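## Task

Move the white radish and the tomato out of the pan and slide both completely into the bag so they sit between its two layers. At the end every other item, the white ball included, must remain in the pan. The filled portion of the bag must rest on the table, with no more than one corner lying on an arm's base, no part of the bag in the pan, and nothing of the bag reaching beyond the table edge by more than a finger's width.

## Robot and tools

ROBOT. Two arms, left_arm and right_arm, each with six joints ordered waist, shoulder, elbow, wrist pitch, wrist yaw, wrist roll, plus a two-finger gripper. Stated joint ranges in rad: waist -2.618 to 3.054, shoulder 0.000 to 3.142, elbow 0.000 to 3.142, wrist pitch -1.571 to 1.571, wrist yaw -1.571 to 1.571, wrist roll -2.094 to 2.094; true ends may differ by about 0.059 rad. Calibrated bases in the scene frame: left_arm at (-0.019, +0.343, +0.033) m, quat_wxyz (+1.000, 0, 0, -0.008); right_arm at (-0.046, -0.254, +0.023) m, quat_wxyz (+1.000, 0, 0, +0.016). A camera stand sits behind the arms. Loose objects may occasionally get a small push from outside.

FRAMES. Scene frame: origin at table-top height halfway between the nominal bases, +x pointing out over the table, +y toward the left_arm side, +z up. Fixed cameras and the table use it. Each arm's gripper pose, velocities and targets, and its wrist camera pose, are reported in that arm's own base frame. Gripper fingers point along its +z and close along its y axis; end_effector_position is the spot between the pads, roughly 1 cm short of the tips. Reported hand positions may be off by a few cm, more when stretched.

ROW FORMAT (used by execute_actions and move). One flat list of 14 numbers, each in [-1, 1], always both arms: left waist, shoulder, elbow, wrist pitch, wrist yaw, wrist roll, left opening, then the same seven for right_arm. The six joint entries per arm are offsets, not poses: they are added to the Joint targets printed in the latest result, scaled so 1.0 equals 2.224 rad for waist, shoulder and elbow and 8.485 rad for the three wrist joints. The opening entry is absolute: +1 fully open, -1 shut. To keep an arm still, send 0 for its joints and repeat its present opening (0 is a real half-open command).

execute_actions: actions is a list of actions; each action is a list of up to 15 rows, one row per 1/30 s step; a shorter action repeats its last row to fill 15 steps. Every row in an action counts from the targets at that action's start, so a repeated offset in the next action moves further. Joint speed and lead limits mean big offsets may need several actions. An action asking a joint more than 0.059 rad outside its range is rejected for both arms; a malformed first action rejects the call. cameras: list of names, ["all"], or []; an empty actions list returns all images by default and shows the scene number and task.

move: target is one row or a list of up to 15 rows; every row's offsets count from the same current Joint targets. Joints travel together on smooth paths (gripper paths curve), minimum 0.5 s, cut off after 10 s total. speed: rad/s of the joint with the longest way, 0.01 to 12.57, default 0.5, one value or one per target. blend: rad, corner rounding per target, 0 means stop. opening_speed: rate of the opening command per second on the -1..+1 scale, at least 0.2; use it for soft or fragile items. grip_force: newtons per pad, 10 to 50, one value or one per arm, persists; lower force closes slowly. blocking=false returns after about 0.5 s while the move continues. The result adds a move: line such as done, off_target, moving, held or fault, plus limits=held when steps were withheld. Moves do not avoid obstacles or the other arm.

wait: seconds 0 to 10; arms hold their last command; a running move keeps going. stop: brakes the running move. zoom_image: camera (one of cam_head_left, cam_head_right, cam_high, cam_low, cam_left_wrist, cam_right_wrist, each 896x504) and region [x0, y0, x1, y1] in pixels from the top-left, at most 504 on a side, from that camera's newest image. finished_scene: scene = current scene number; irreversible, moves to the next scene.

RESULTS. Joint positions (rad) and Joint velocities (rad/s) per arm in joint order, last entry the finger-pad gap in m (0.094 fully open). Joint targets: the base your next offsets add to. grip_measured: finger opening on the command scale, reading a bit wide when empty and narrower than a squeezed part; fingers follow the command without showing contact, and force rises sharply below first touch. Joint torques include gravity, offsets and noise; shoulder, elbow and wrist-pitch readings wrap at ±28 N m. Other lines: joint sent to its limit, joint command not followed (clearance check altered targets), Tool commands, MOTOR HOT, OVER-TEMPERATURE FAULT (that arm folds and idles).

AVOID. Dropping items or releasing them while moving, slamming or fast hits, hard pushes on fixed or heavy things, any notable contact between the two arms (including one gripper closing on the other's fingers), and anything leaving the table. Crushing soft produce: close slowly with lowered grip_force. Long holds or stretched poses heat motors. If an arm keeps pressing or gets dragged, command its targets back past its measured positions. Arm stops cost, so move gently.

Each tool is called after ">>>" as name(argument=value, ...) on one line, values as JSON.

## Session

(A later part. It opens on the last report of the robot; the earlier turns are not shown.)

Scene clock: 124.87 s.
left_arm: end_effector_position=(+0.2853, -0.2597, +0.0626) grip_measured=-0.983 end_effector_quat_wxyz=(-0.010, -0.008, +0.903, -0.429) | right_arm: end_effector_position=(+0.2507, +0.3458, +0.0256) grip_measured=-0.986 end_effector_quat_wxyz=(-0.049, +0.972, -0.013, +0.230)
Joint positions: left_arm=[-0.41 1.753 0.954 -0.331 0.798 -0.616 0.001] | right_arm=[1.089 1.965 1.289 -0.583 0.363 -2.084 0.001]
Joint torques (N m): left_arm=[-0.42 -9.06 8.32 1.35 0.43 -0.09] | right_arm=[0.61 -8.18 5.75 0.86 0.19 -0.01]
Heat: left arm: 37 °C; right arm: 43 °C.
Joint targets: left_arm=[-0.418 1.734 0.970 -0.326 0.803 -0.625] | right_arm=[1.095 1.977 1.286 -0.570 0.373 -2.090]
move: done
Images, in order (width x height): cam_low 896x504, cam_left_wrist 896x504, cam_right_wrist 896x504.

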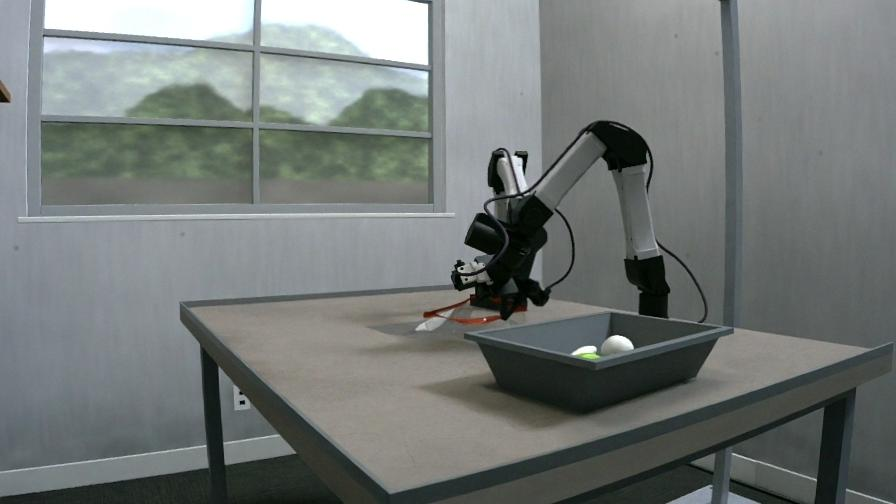

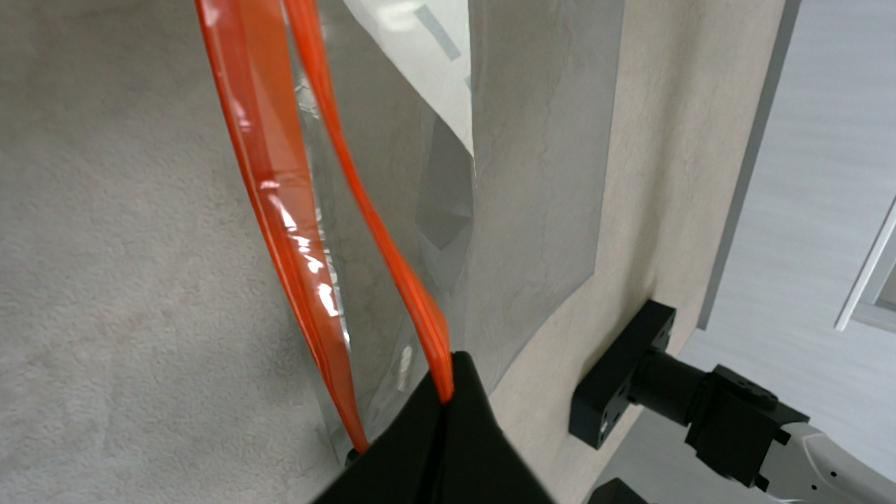

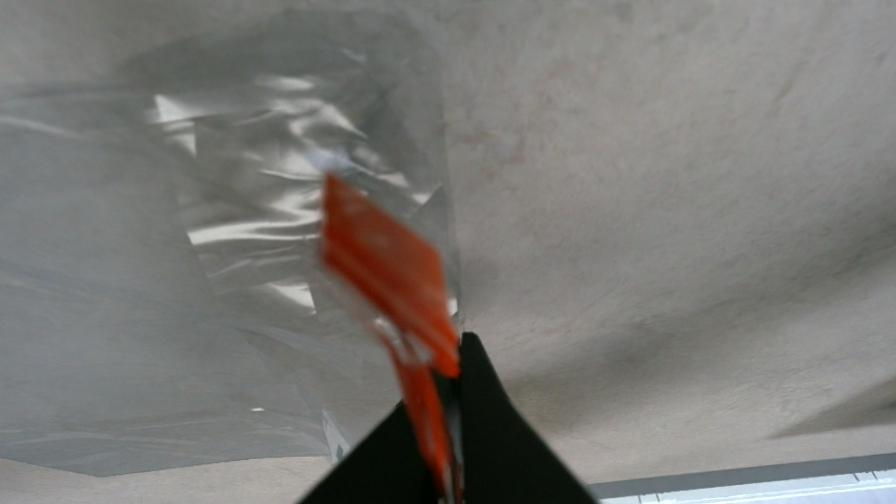

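>>> zoom_image(camera="cam_right_wrist", region=[250, 150, 600, 504])

>>> zoom_image(camera="cam_left_wrist", region=[150, 200, 550, 504])

Scaled by 1.424 from the camera's 896x504 image, which has a finer 1280x720 frame.

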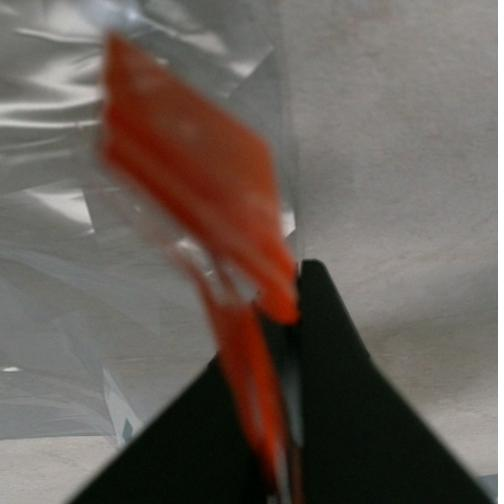

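Scaled by 1.260 from the camera's 896x504 image, which has a finer 1280x720 frame.

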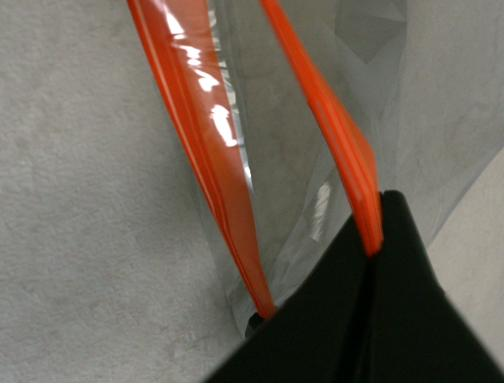

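>>> move(target=[[0,0,0,0,0,0,-1,0,0,0,0,0,0,0.5],[0,0,0,0,0,0,-1,-0.0355,-0.0205,0.1029,-0.0291,-0.0031,0,0.5]], speed=0.3, opening_speed=1.0, cameras=["cam_right_wrist","cam_left_wrist","cam_low"])

Scene clock: 129.77 s.
left_arm: end_effector_position=(+0.2861, -0.2601, +0.0630) grip_measured=-0.983 end_effector_quat_wxyz=(-0.008, -0.007, +0.903, -0.430) | right_arm: end_effector_position=(+0.2765, +0.3377, +0.0702) grip_measured=+0.499 end_effector_quat_wxyz=(-0.031, +0.974, -0.040, +0.220)
Joint positions: left_arm=[-0.41 1.753 0.954 -0.326 0.798 -0.616 0.001] | right_arm=[1.023 1.965 1.488 -0.813 0.353 -2.086 0.07]
Joint torques (N m): left_arm=[-0.43 -9.09 8.36 1.31 0.43 -0.09] | right_arm=[-0.64 -12.49 8.87 0.67 0.03 0]
Heat: left arm: 37 °C; right arm: 42 °C.
Joint targets: left_arm=[-0.418 1.734 0.970 -0.326 0.803 -0.626] | right_arm=[1.016 1.931 1.515 -0.817 0.346 -2.091]
move: done
Images, in order (width x height): cam_low 896x504, cam_left_wrist 896x504, cam_right_wrist 896x504.

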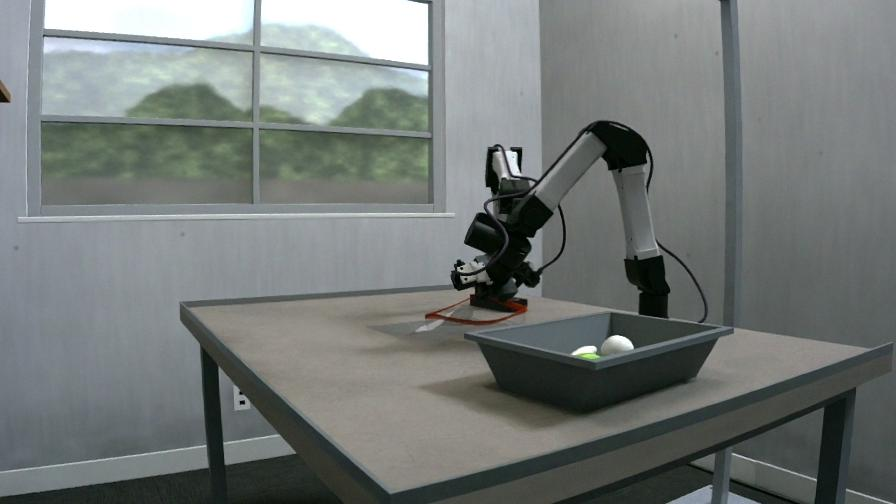

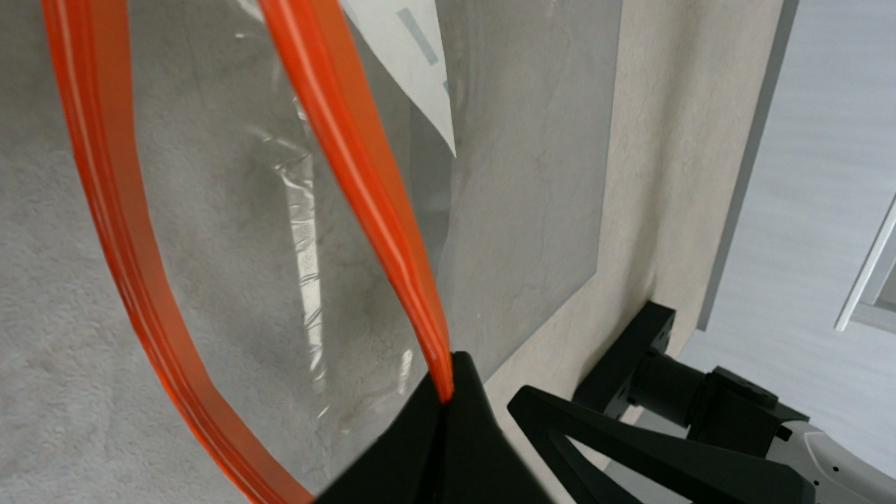

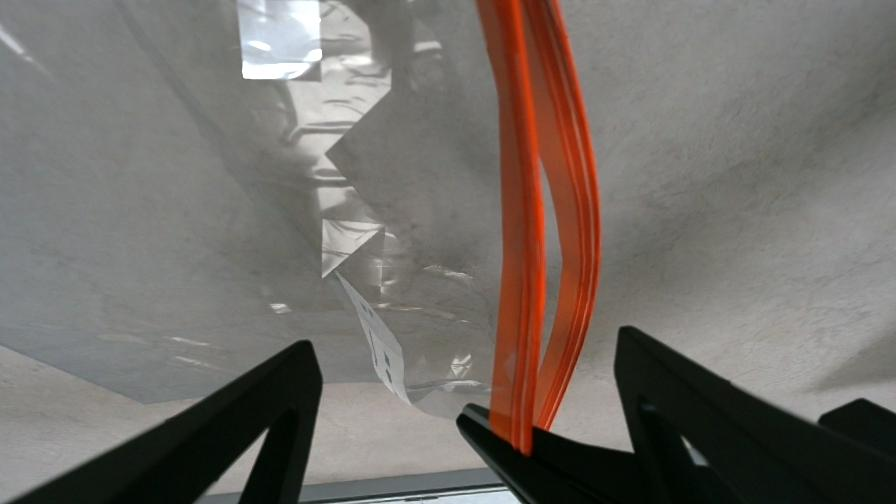

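>>> move(target=[0,0,0,0,0,0,-1,0.0085,0.0196,-0.0497,0.0174,0.0008,0,0.5], speed=0.2, cameras=["cam_right_wrist","cam_left_wrist"])

Scene clock: 131.73 s.
left_arm: end_effector_position=(+0.2863, -0.2602, +0.0631) grip_measured=-0.983 end_effector_quat_wxyz=(-0.008, -0.007, +0.903, -0.430) | right_arm: end_effector_position=(+0.2776, +0.3442, +0.0543) grip_measured=+0.499 end_effector_quat_wxyz=(-0.053, +0.971, -0.042, +0.231)
Joint positions: left_arm=[-0.41 1.753 0.954 -0.324 0.798 -0.616 0.001] | right_arm=[1.028 1.965 1.408 -0.684 0.351 -2.087 0.07]
Joint torques (N m): left_arm=[-0.43 -9.1 8.38 1.3 0.42 -0.09] | right_arm=[0.75 -8.62 5.91 0.92 0.11 0.02]
Heat: left arm: 37 °C; right arm: 42 °C.
Joint targets: left_arm=[-0.418 1.734 0.970 -0.326 0.803 -0.626] | right_arm=[1.035 1.975 1.405 -0.670 0.353 -2.091]
move: done
Images, in order (width x height): cam_left_wrist 896x504, cam_right_wrist 896x504.

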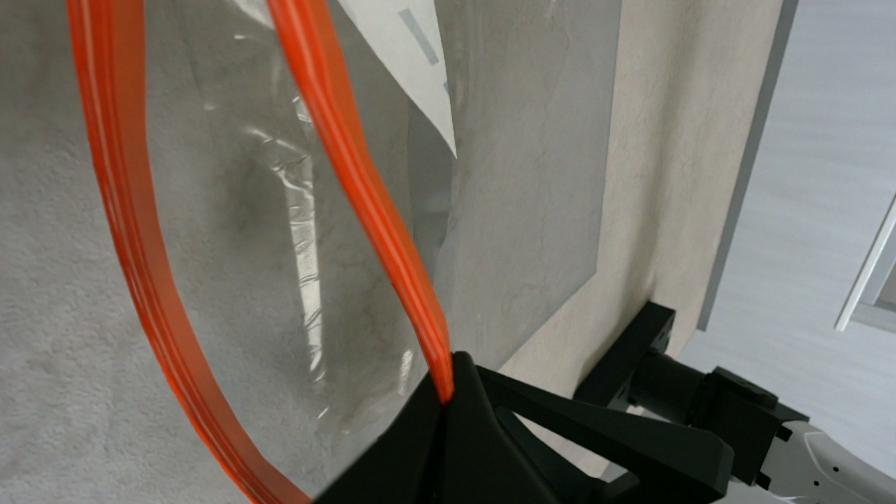

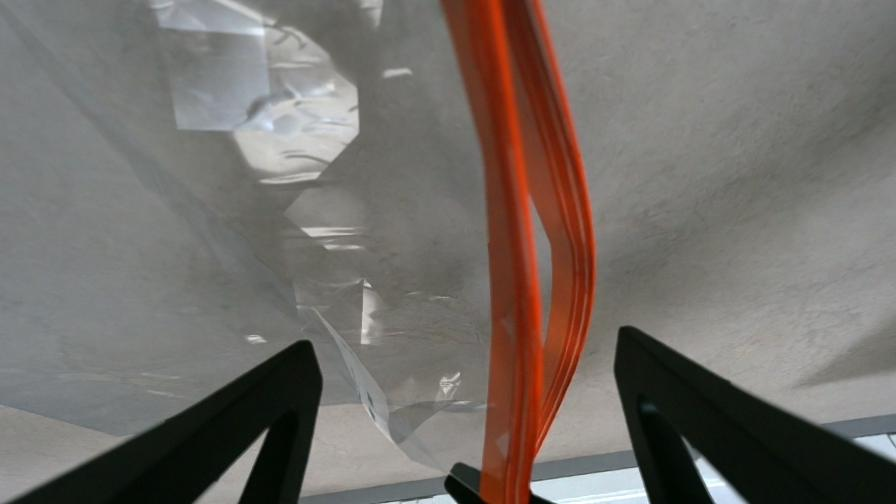

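>>> move(target=[0,0,0,0,0,0,-1,0,0,0,0,0,0,-1], opening_speed=0.7, cameras=["cam_right_wrist","cam_left_wrist","cam_low"])

>>> zoom_image(camera="cam_right_wrist", region=[300, 200, 650, 504])

Scene clock: 134.37 s.
left_arm: end_effector_position=(+0.2863, -0.2602, +0.0631) grip_measured=-0.983 end_effector_quat_wxyz=(-0.008, -0.007, +0.903, -0.430) | right_arm: end_effector_position=(+0.2773, +0.3459, +0.0547) grip_measured=-0.989 end_effector_quat_wxyz=(-0.055, +0.970, -0.041, +0.232)
Joint positions: left_arm=[-0.41 1.753 0.954 -0.324 0.798 -0.616 0.001] | right_arm=[1.03 1.965 1.408 -0.678 0.351 -2.087 0.001]
Joint torques (N m): left_arm=[-0.42 -9.1 8.39 1.28 0.44 -0.08] | right_arm=[0.49 -8.65 5.91 0.87 0.11 0.02]
Heat: left arm: 37 °C; right arm: 42 °C.
Joint targets: left_arm=[-0.418 1.734 0.970 -0.326 0.803 -0.626] | right_arm=[1.035 1.975 1.405 -0.670 0.353 -2.091]
move: done
Images, in order (width x height): cam_low 896x504, cam_left_wrist 896x504, cam_right_wrist 896x504.

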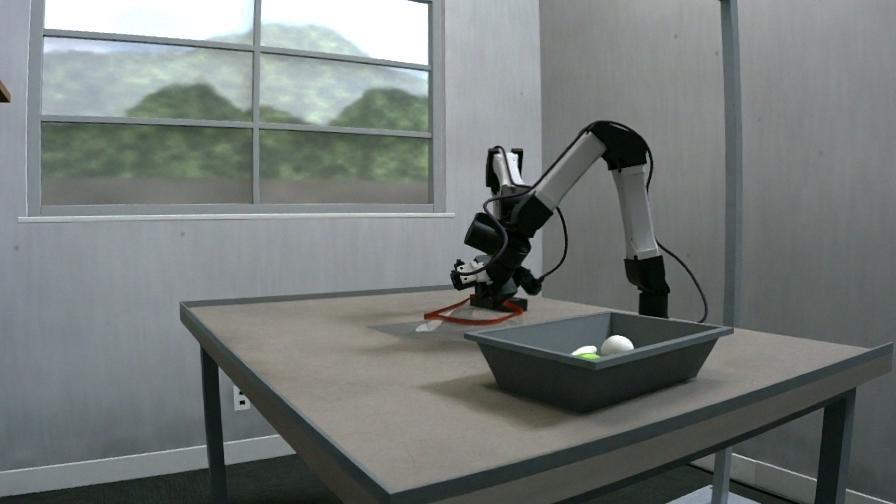

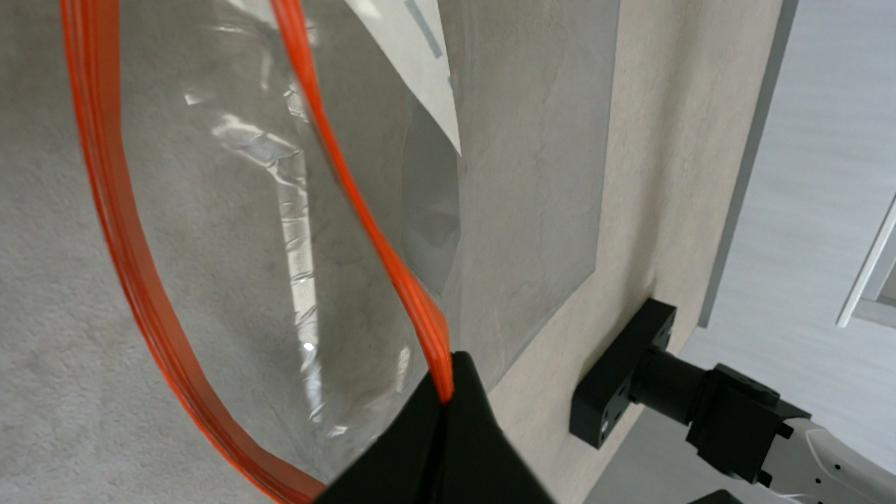

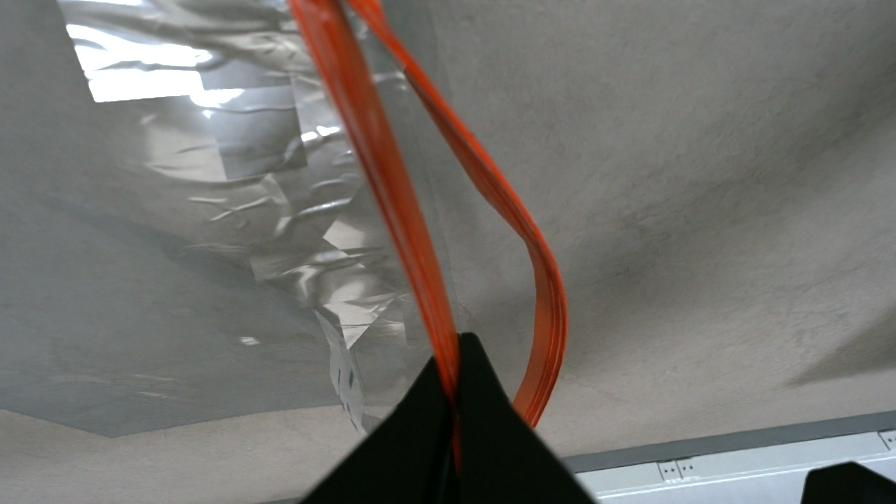

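Scaled by 1.440 from the camera's 896x504 image, which has a finer 1280x720 frame.

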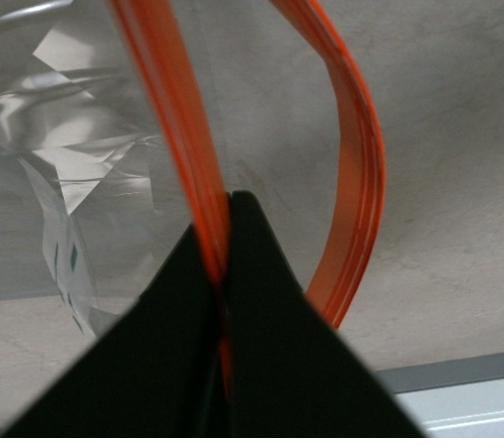

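>>> move(target=[[0,0,0,0,0,0,-0.6,0,0,0,0,0,0,-1],[0.1263,-0.0483,0.0801,-0.0721,0.0091,0.0502,-0.6,0,0,0,0,0,0,-1]], speed=0.5, opening_speed=1.0, cameras=["all"])

Scene clock: 137.80 s.
left_arm: end_effector_position=(+0.2847, -0.1743, +0.1222) grip_measured=-0.602 end_effector_quat_wxyz=(-0.017, -0.006, +0.906, -0.423) | right_arm: end_effector_position=(+0.2773, +0.3459, +0.0547) grip_measured=-0.989 end_effector_quat_wxyz=(-0.055, +0.970, -0.041, +0.232)
Joint positions: left_arm=[-0.141 1.648 1.129 -0.925 0.867 -0.213 0.019] | right_arm=[1.03 1.965 1.408 -0.678 0.351 -2.087 0.001]
Joint torques (N m): left_arm=[0.47 -8.43 8.83 0.55 0.6 0.1] | right_arm=[0.47 -8.62 5.91 0.87 0.11 0.02]
Heat: left arm: 37 °C; right arm: 41 °C.
Joint targets: left_arm=[-0.137 1.627 1.148 -0.938 0.881 -0.200] | right_arm=[1.035 1.975 1.405 -0.670 0.353 -2.091]
move: done

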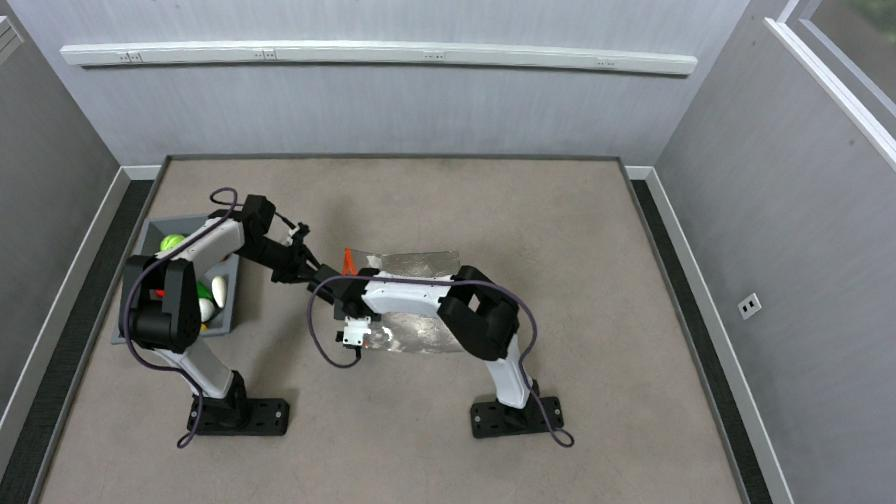

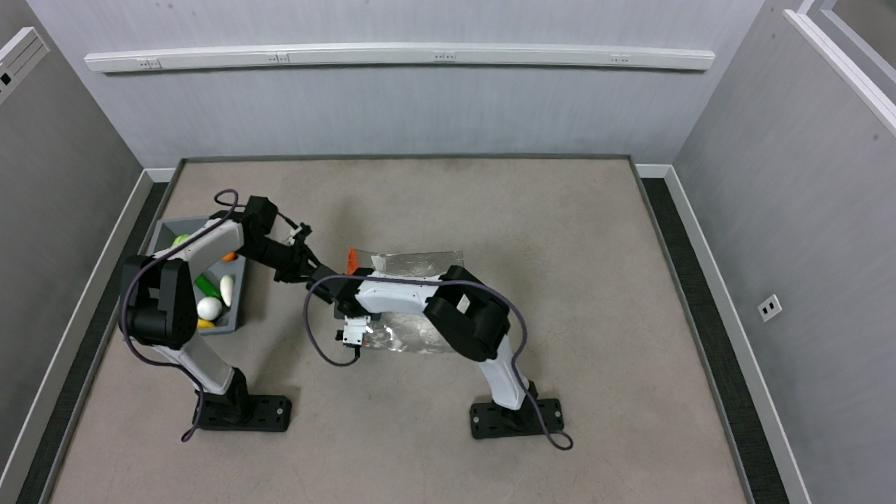

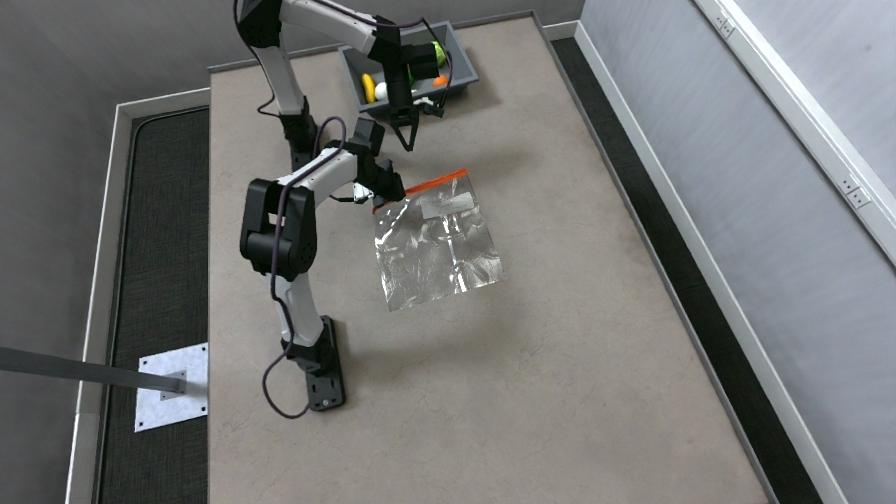

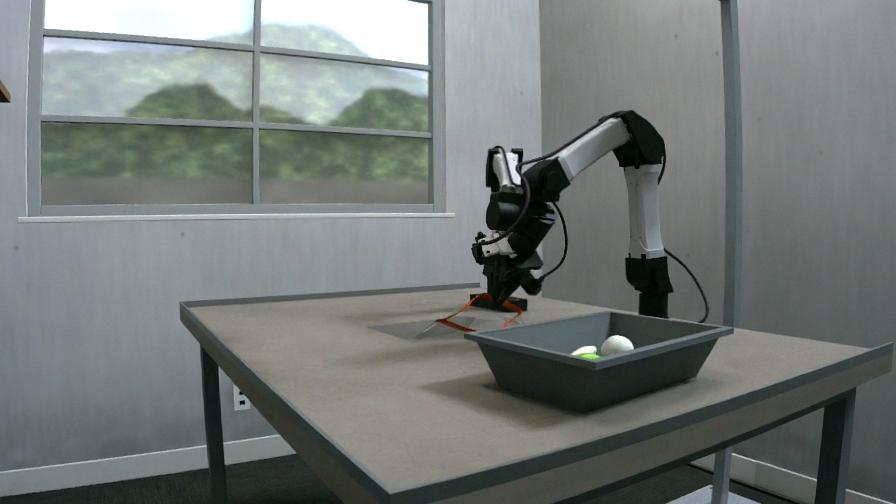

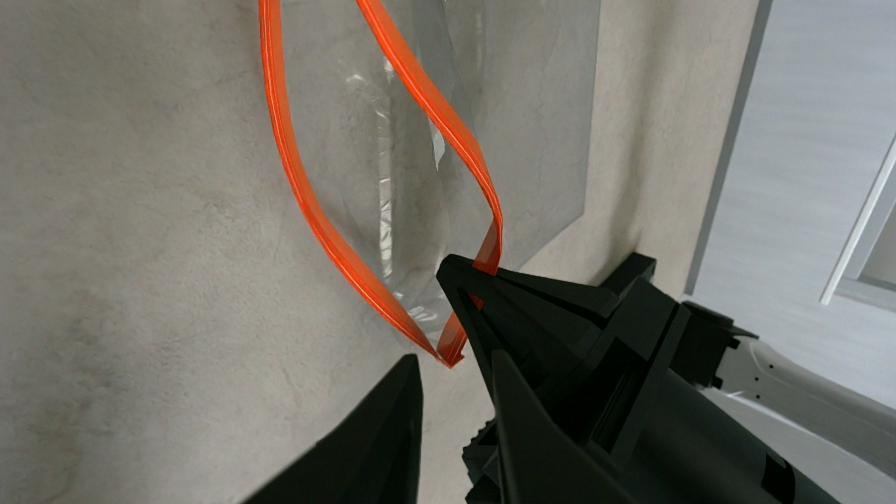

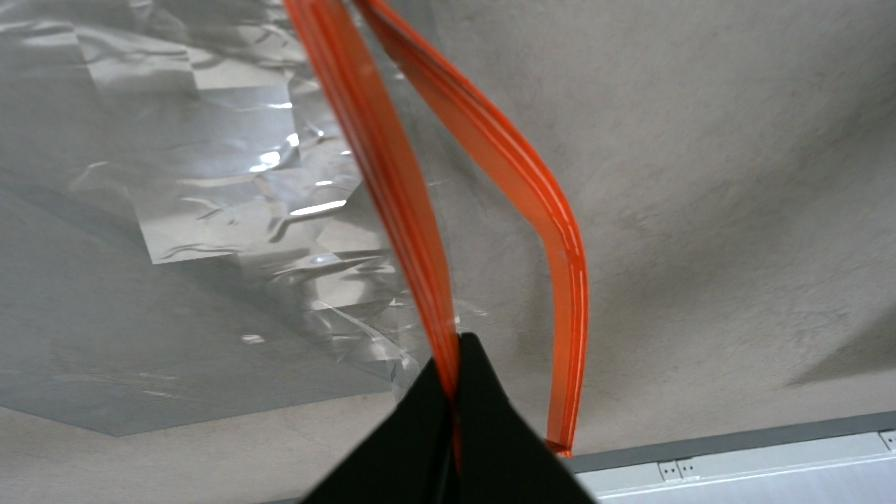

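>>> move(target=[0.3069,0.0358,0.2722,-0.0658,-0.1038,0.0236,-0.6,0,0,0,0,0,0,-1], speed=0.8, cameras=["all"])

Scene clock: 140.60 s.
left_arm: end_effector_position=(+0.2803, +0.1671, +0.2011) grip_measured=-0.602 end_effector_quat_wxyz=(+0.067, -0.274, +0.959, +0.010) | right_arm: end_effector_position=(+0.2773, +0.3459, +0.0547) grip_measured=-0.989 end_effector_quat_wxyz=(-0.055, +0.970, -0.041, +0.232)
Joint positions: left_arm=[0.546 1.69 1.736 -1.483 0.017 -0.012 0.019] | right_arm=[1.03 1.965 1.408 -0.678 0.351 -2.087 0.001]
Joint torques (N m): left_arm=[0.13 -5.89 8.68 0.56 -0.11 0.07] | right_arm=[0.47 -8.65 5.93 0.87 0.11 0.02]
Heat: left arm: 37 °C; right arm: 41 °C.
Joint targets: left_arm=[0.546 1.706 1.754 -1.496 0.000 0.001] | right_arm=[1.035 1.975 1.405 -0.670 0.353 -2.091]
move: done

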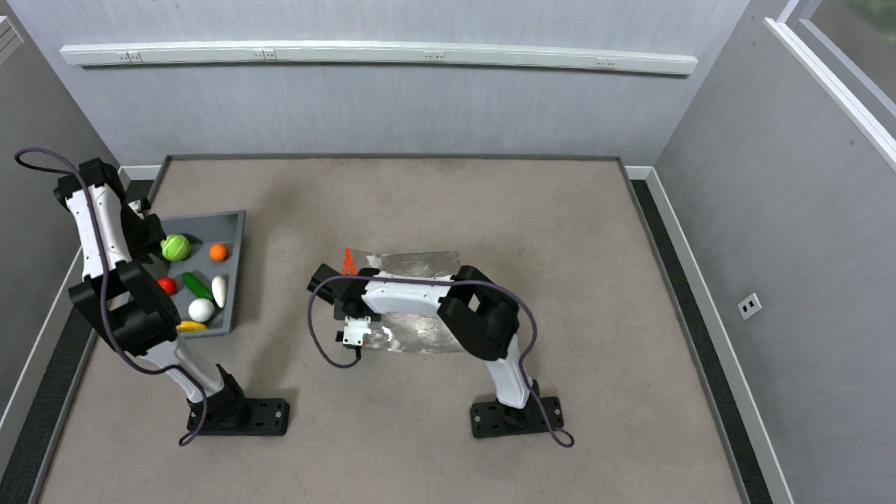

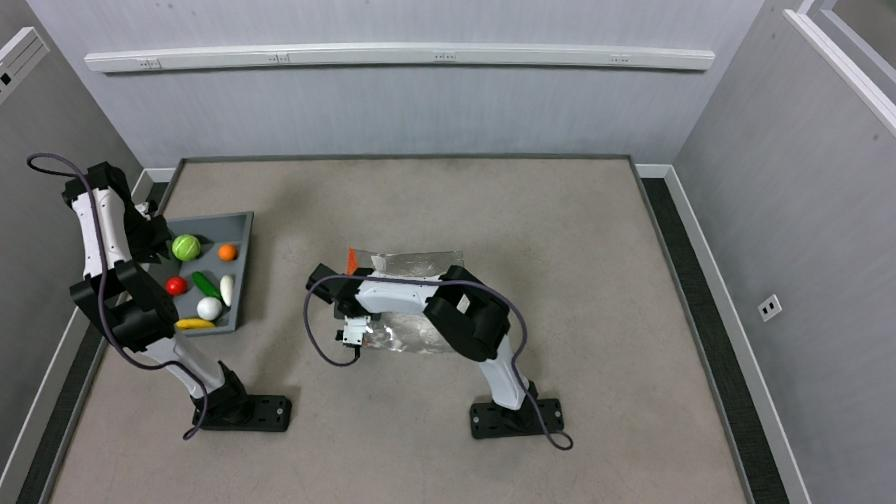

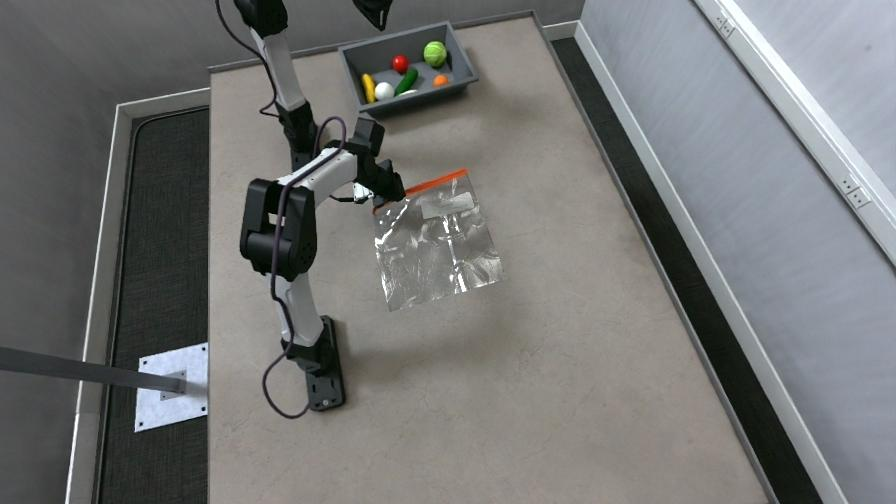

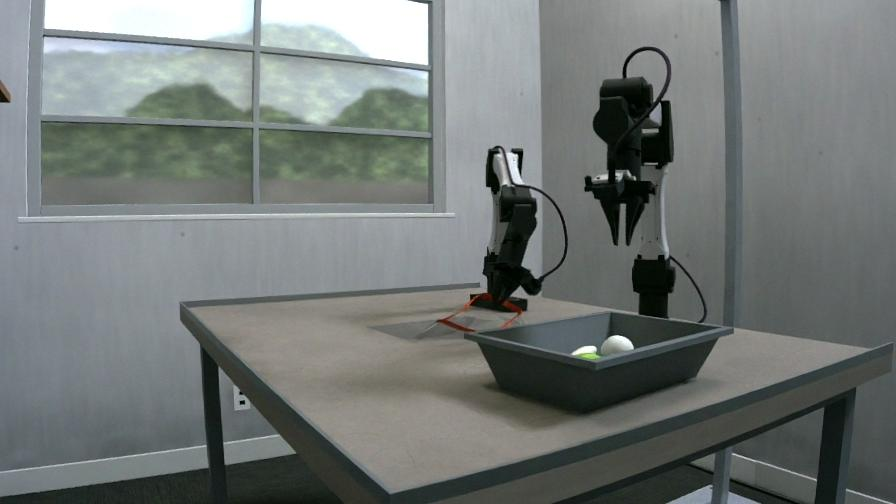

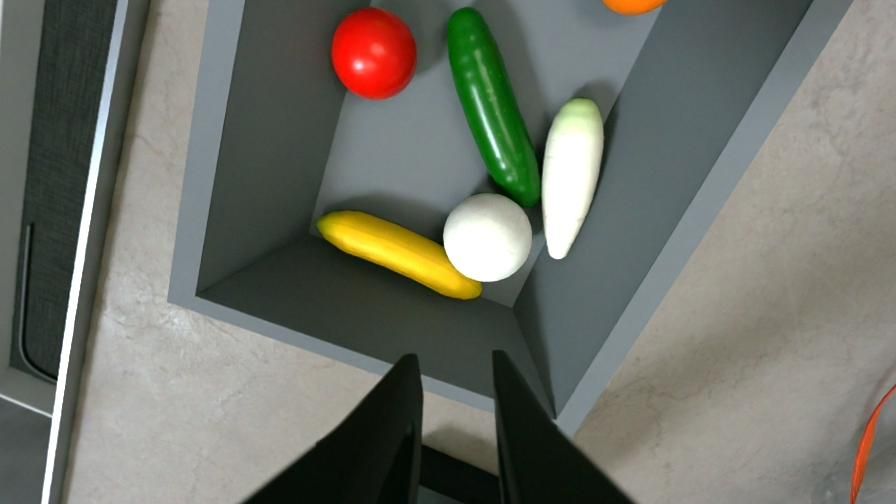

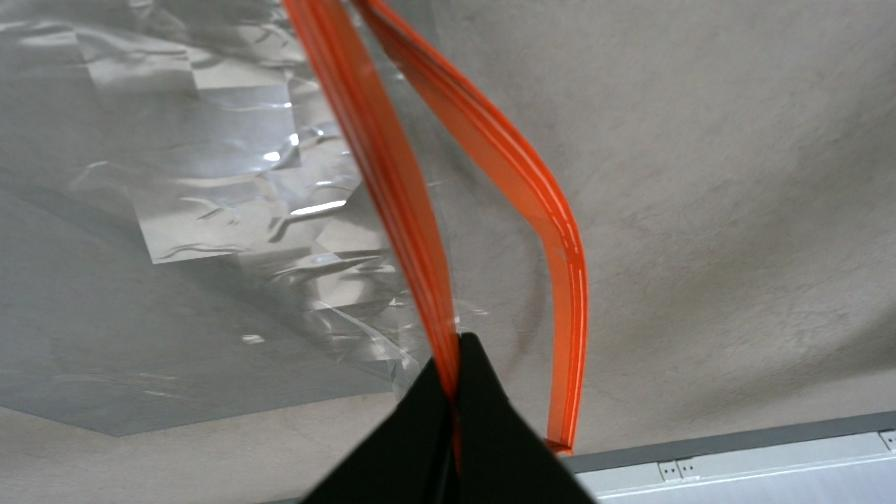

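>>> move(target=[0.0513,0.1328,-0.0063,0.022,0,-0.1074,0.9,-0.0018,-0.0234,0.0317,-0.0119,0,0,-1], speed=0.6, cameras=["all"])

Scene clock: 144.17 s.
left_arm: end_effector_position=(+0.3021, +0.2286, +0.1048) grip_measured=+0.898 end_effector_quat_wxyz=(+0.000, +0.700, -0.714, +0.007) | right_arm: end_effector_position=(+0.2730, +0.3388, +0.0605) grip_measured=-0.989 end_effector_quat_wxyz=(-0.034, +0.974, -0.037, +0.220)
Joint positions: left_arm=[0.654 1.985 1.736 -1.32 0.015 -0.898 0.089] | right_arm=[1.03 1.965 1.447 -0.767 0.351 -2.087 0.001]
Joint torques (N m): left_arm=[0.57 -8.49 7.3 0.49 -0.17 -0.13] | right_arm=[0.09 -13.2 8.9 0.65 0.11 0.01]
Heat: left arm: 36 °C; right arm: 41 °C.
Joint targets: left_arm=[0.659 2.001 1.740 -1.310 0.000 -0.911] | right_arm=[1.031 1.923 1.475 -0.771 0.353 -2.091]
move: off_target (right_arm); right_arm: the shoulder is farthest, 0.042 rad from its target

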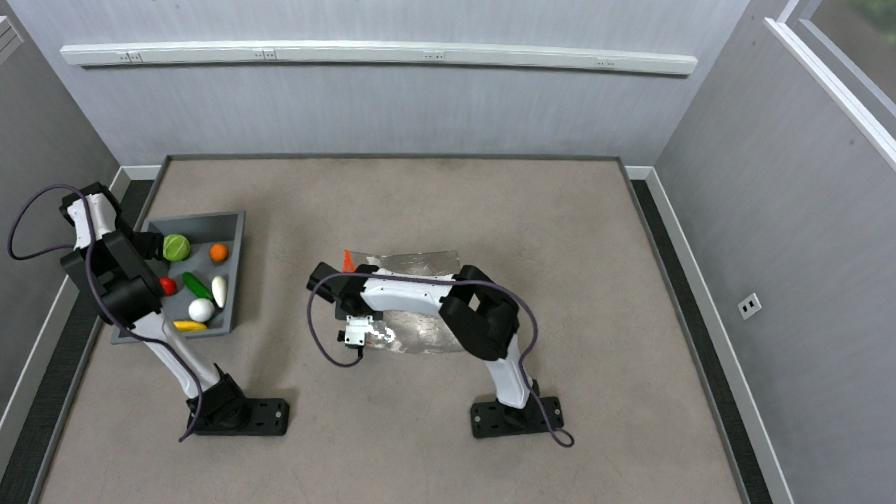

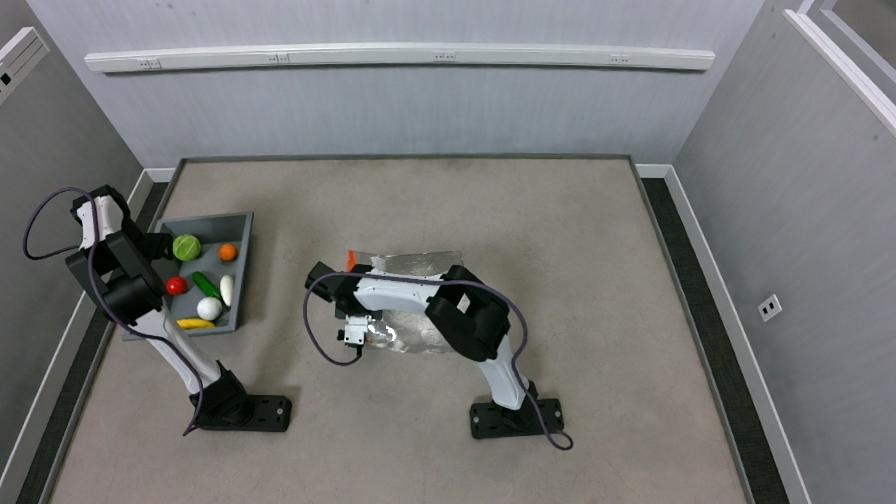

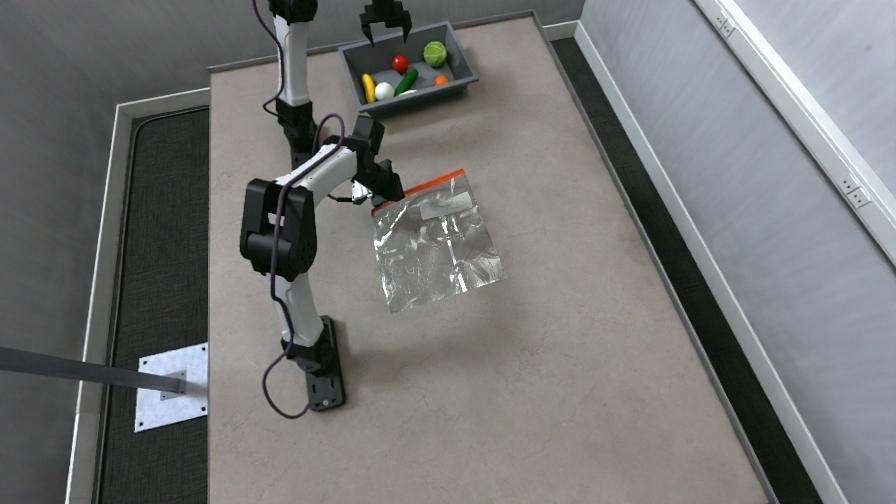

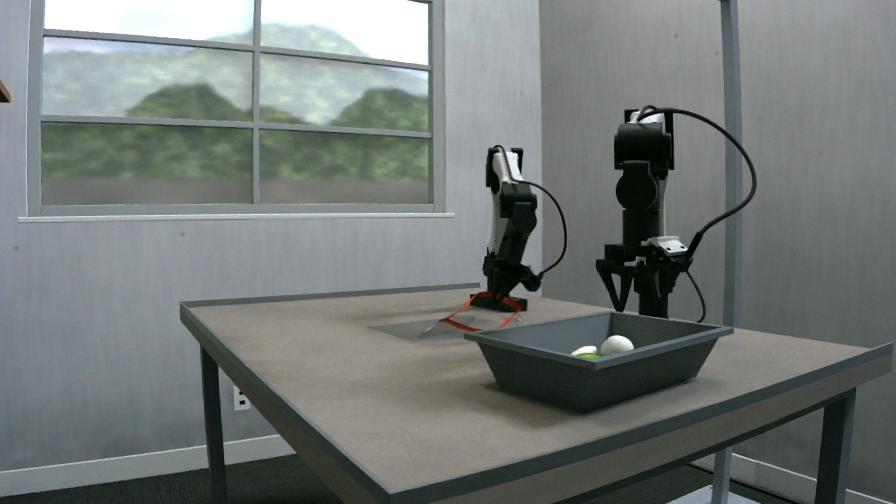

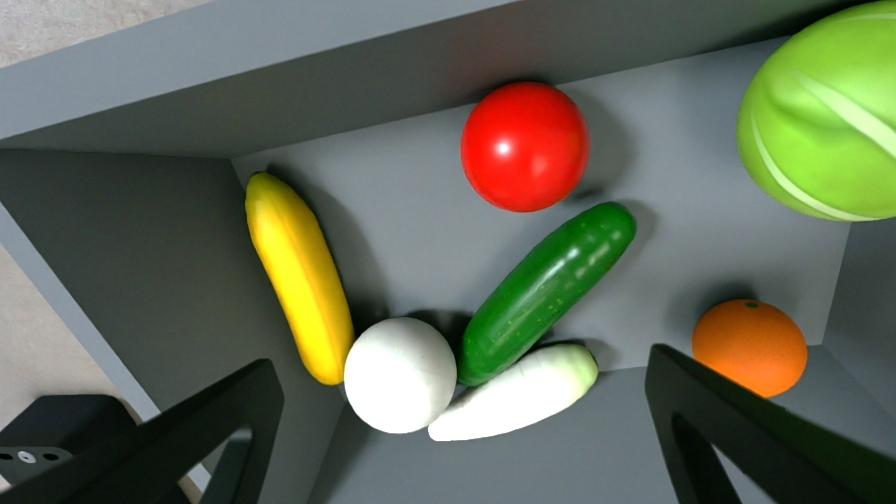

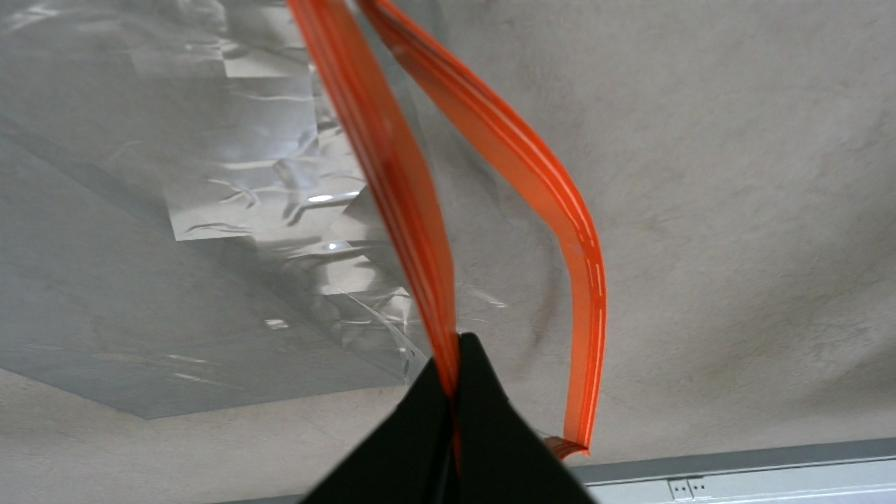

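>>> move(target=[-0.007,0.0475,-0.001,0.0127,0,-0.0266,0.8,0,-0.018,0,0,0,0,-1], speed=0.4, cameras=["cam_left_wrist","cam_right_wrist"])

Scene clock: 146.50 s.
left_arm: end_effector_position=(+0.3221, +0.2417, +0.0662) grip_measured=+0.802 end_effector_quat_wxyz=(-0.001, +0.775, -0.632, +0.008) | right_arm: end_effector_position=(+0.2737, +0.3399, +0.0741) grip_measured=-0.989 end_effector_quat_wxyz=(-0.048, +0.972, -0.040, +0.228)
Joint positions: left_arm=[0.65 2.089 1.736 -1.212 0.015 -1.123 0.085] | right_arm=[1.03 1.932 1.447 -0.768 0.351 -2.087 0.001]
Joint torques (N m): left_arm=[-0.31 -9.2 7.06 0.5 -0.19 -0.14] | right_arm=[0.08 -13.59 9.01 0.73 0.11 0.02]
Heat: left arm: 36 °C; right arm: 41 °C.
Joint targets: left_arm=[0.644 2.107 1.737 -1.202 0.000 -1.136] | right_arm=[1.031 1.883 1.475 -0.771 0.353 -2.091]
move: off_target (right_arm); right_arm: the shoulder is farthest, 0.049 rad from its target
Images, in order (width x height): cam_left_wrist 896x504, cam_right_wrist 896x504.

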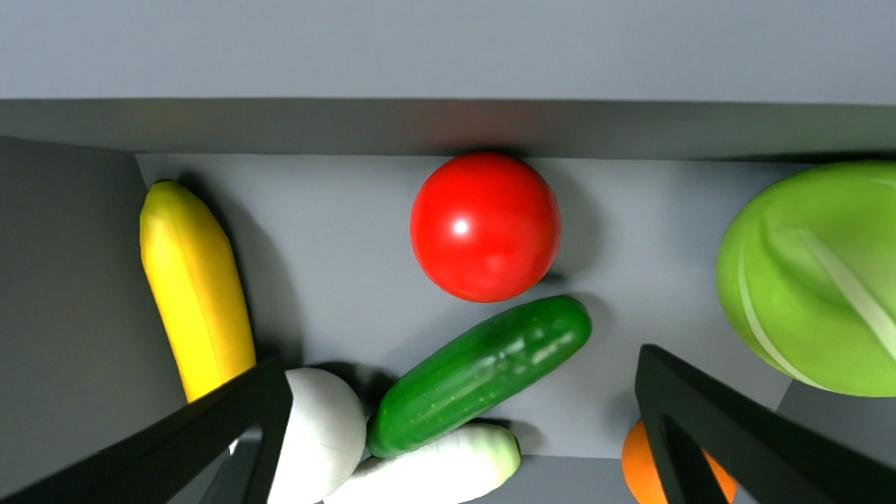

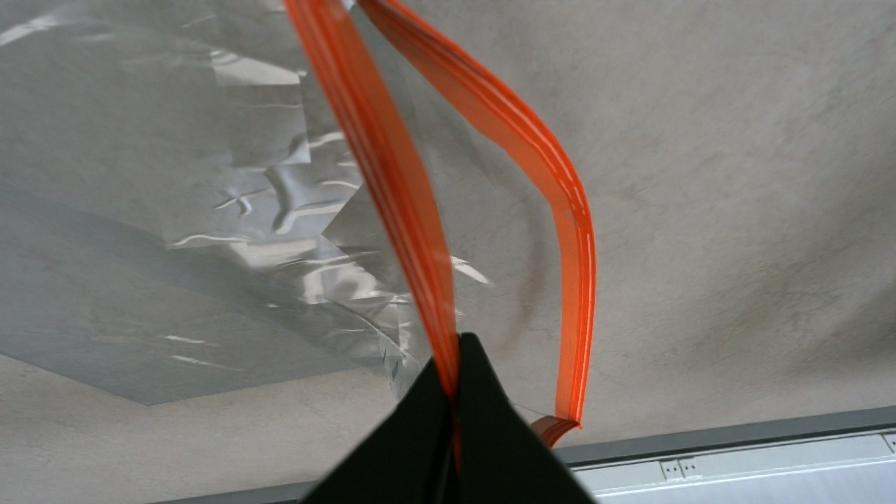

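>>> move(target=[0.0043,0.0393,-0.0414,0.0213,0,0.0011,0.8,0,0,0,0,0,0,-1], speed=0.3, cameras=["cam_left_wrist"])

Scene clock: 148.20 s.
left_arm: end_effector_position=(+0.3333, +0.2503, +0.0123) grip_measured=+0.802 end_effector_quat_wxyz=(-0.006, +0.775, -0.632, +0.009) | right_arm: end_effector_position=(+0.2737, +0.3399, +0.0741) grip_measured=-0.989 end_effector_quat_wxyz=(-0.048, +0.972, -0.040, +0.228)
Joint positions: left_arm=[0.65 2.177 1.654 -1.032 0.015 -1.124 0.085] | right_arm=[1.03 1.932 1.447 -0.768 0.351 -2.087 0.001]
Joint torques (N m): left_arm=[0.49 -9.68 5.81 0.52 -0.19 -0.07] | right_arm=[0.1 -13.6 9.01 0.73 0.11 0.02]
Heat: left arm: 36 °C; right arm: 42 °C.
Joint targets: left_arm=[0.653 2.195 1.645 -1.021 0.000 -1.127] | right_arm=[1.031 1.883 1.475 -0.771 0.353 -2.091]
move: off_target (right_arm); right_arm: the shoulder is farthest, 0.049 rad from its target
Images, in order (width x height): cam_left_wrist 896x504.

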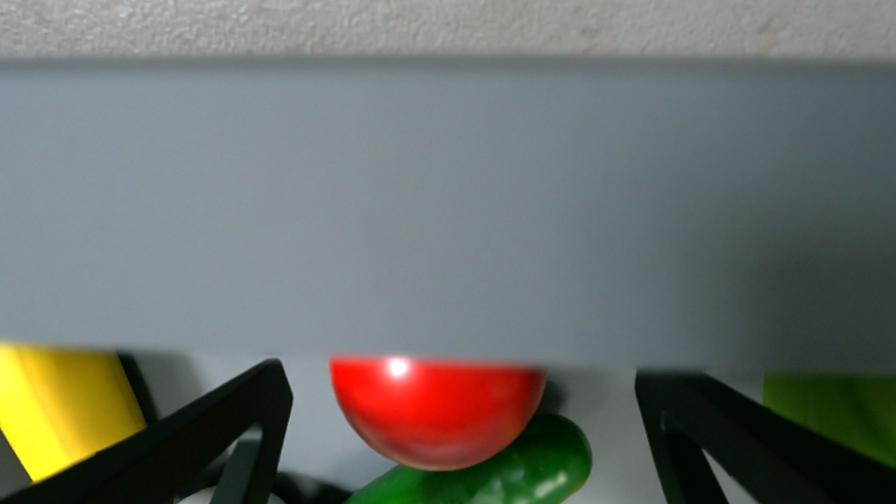

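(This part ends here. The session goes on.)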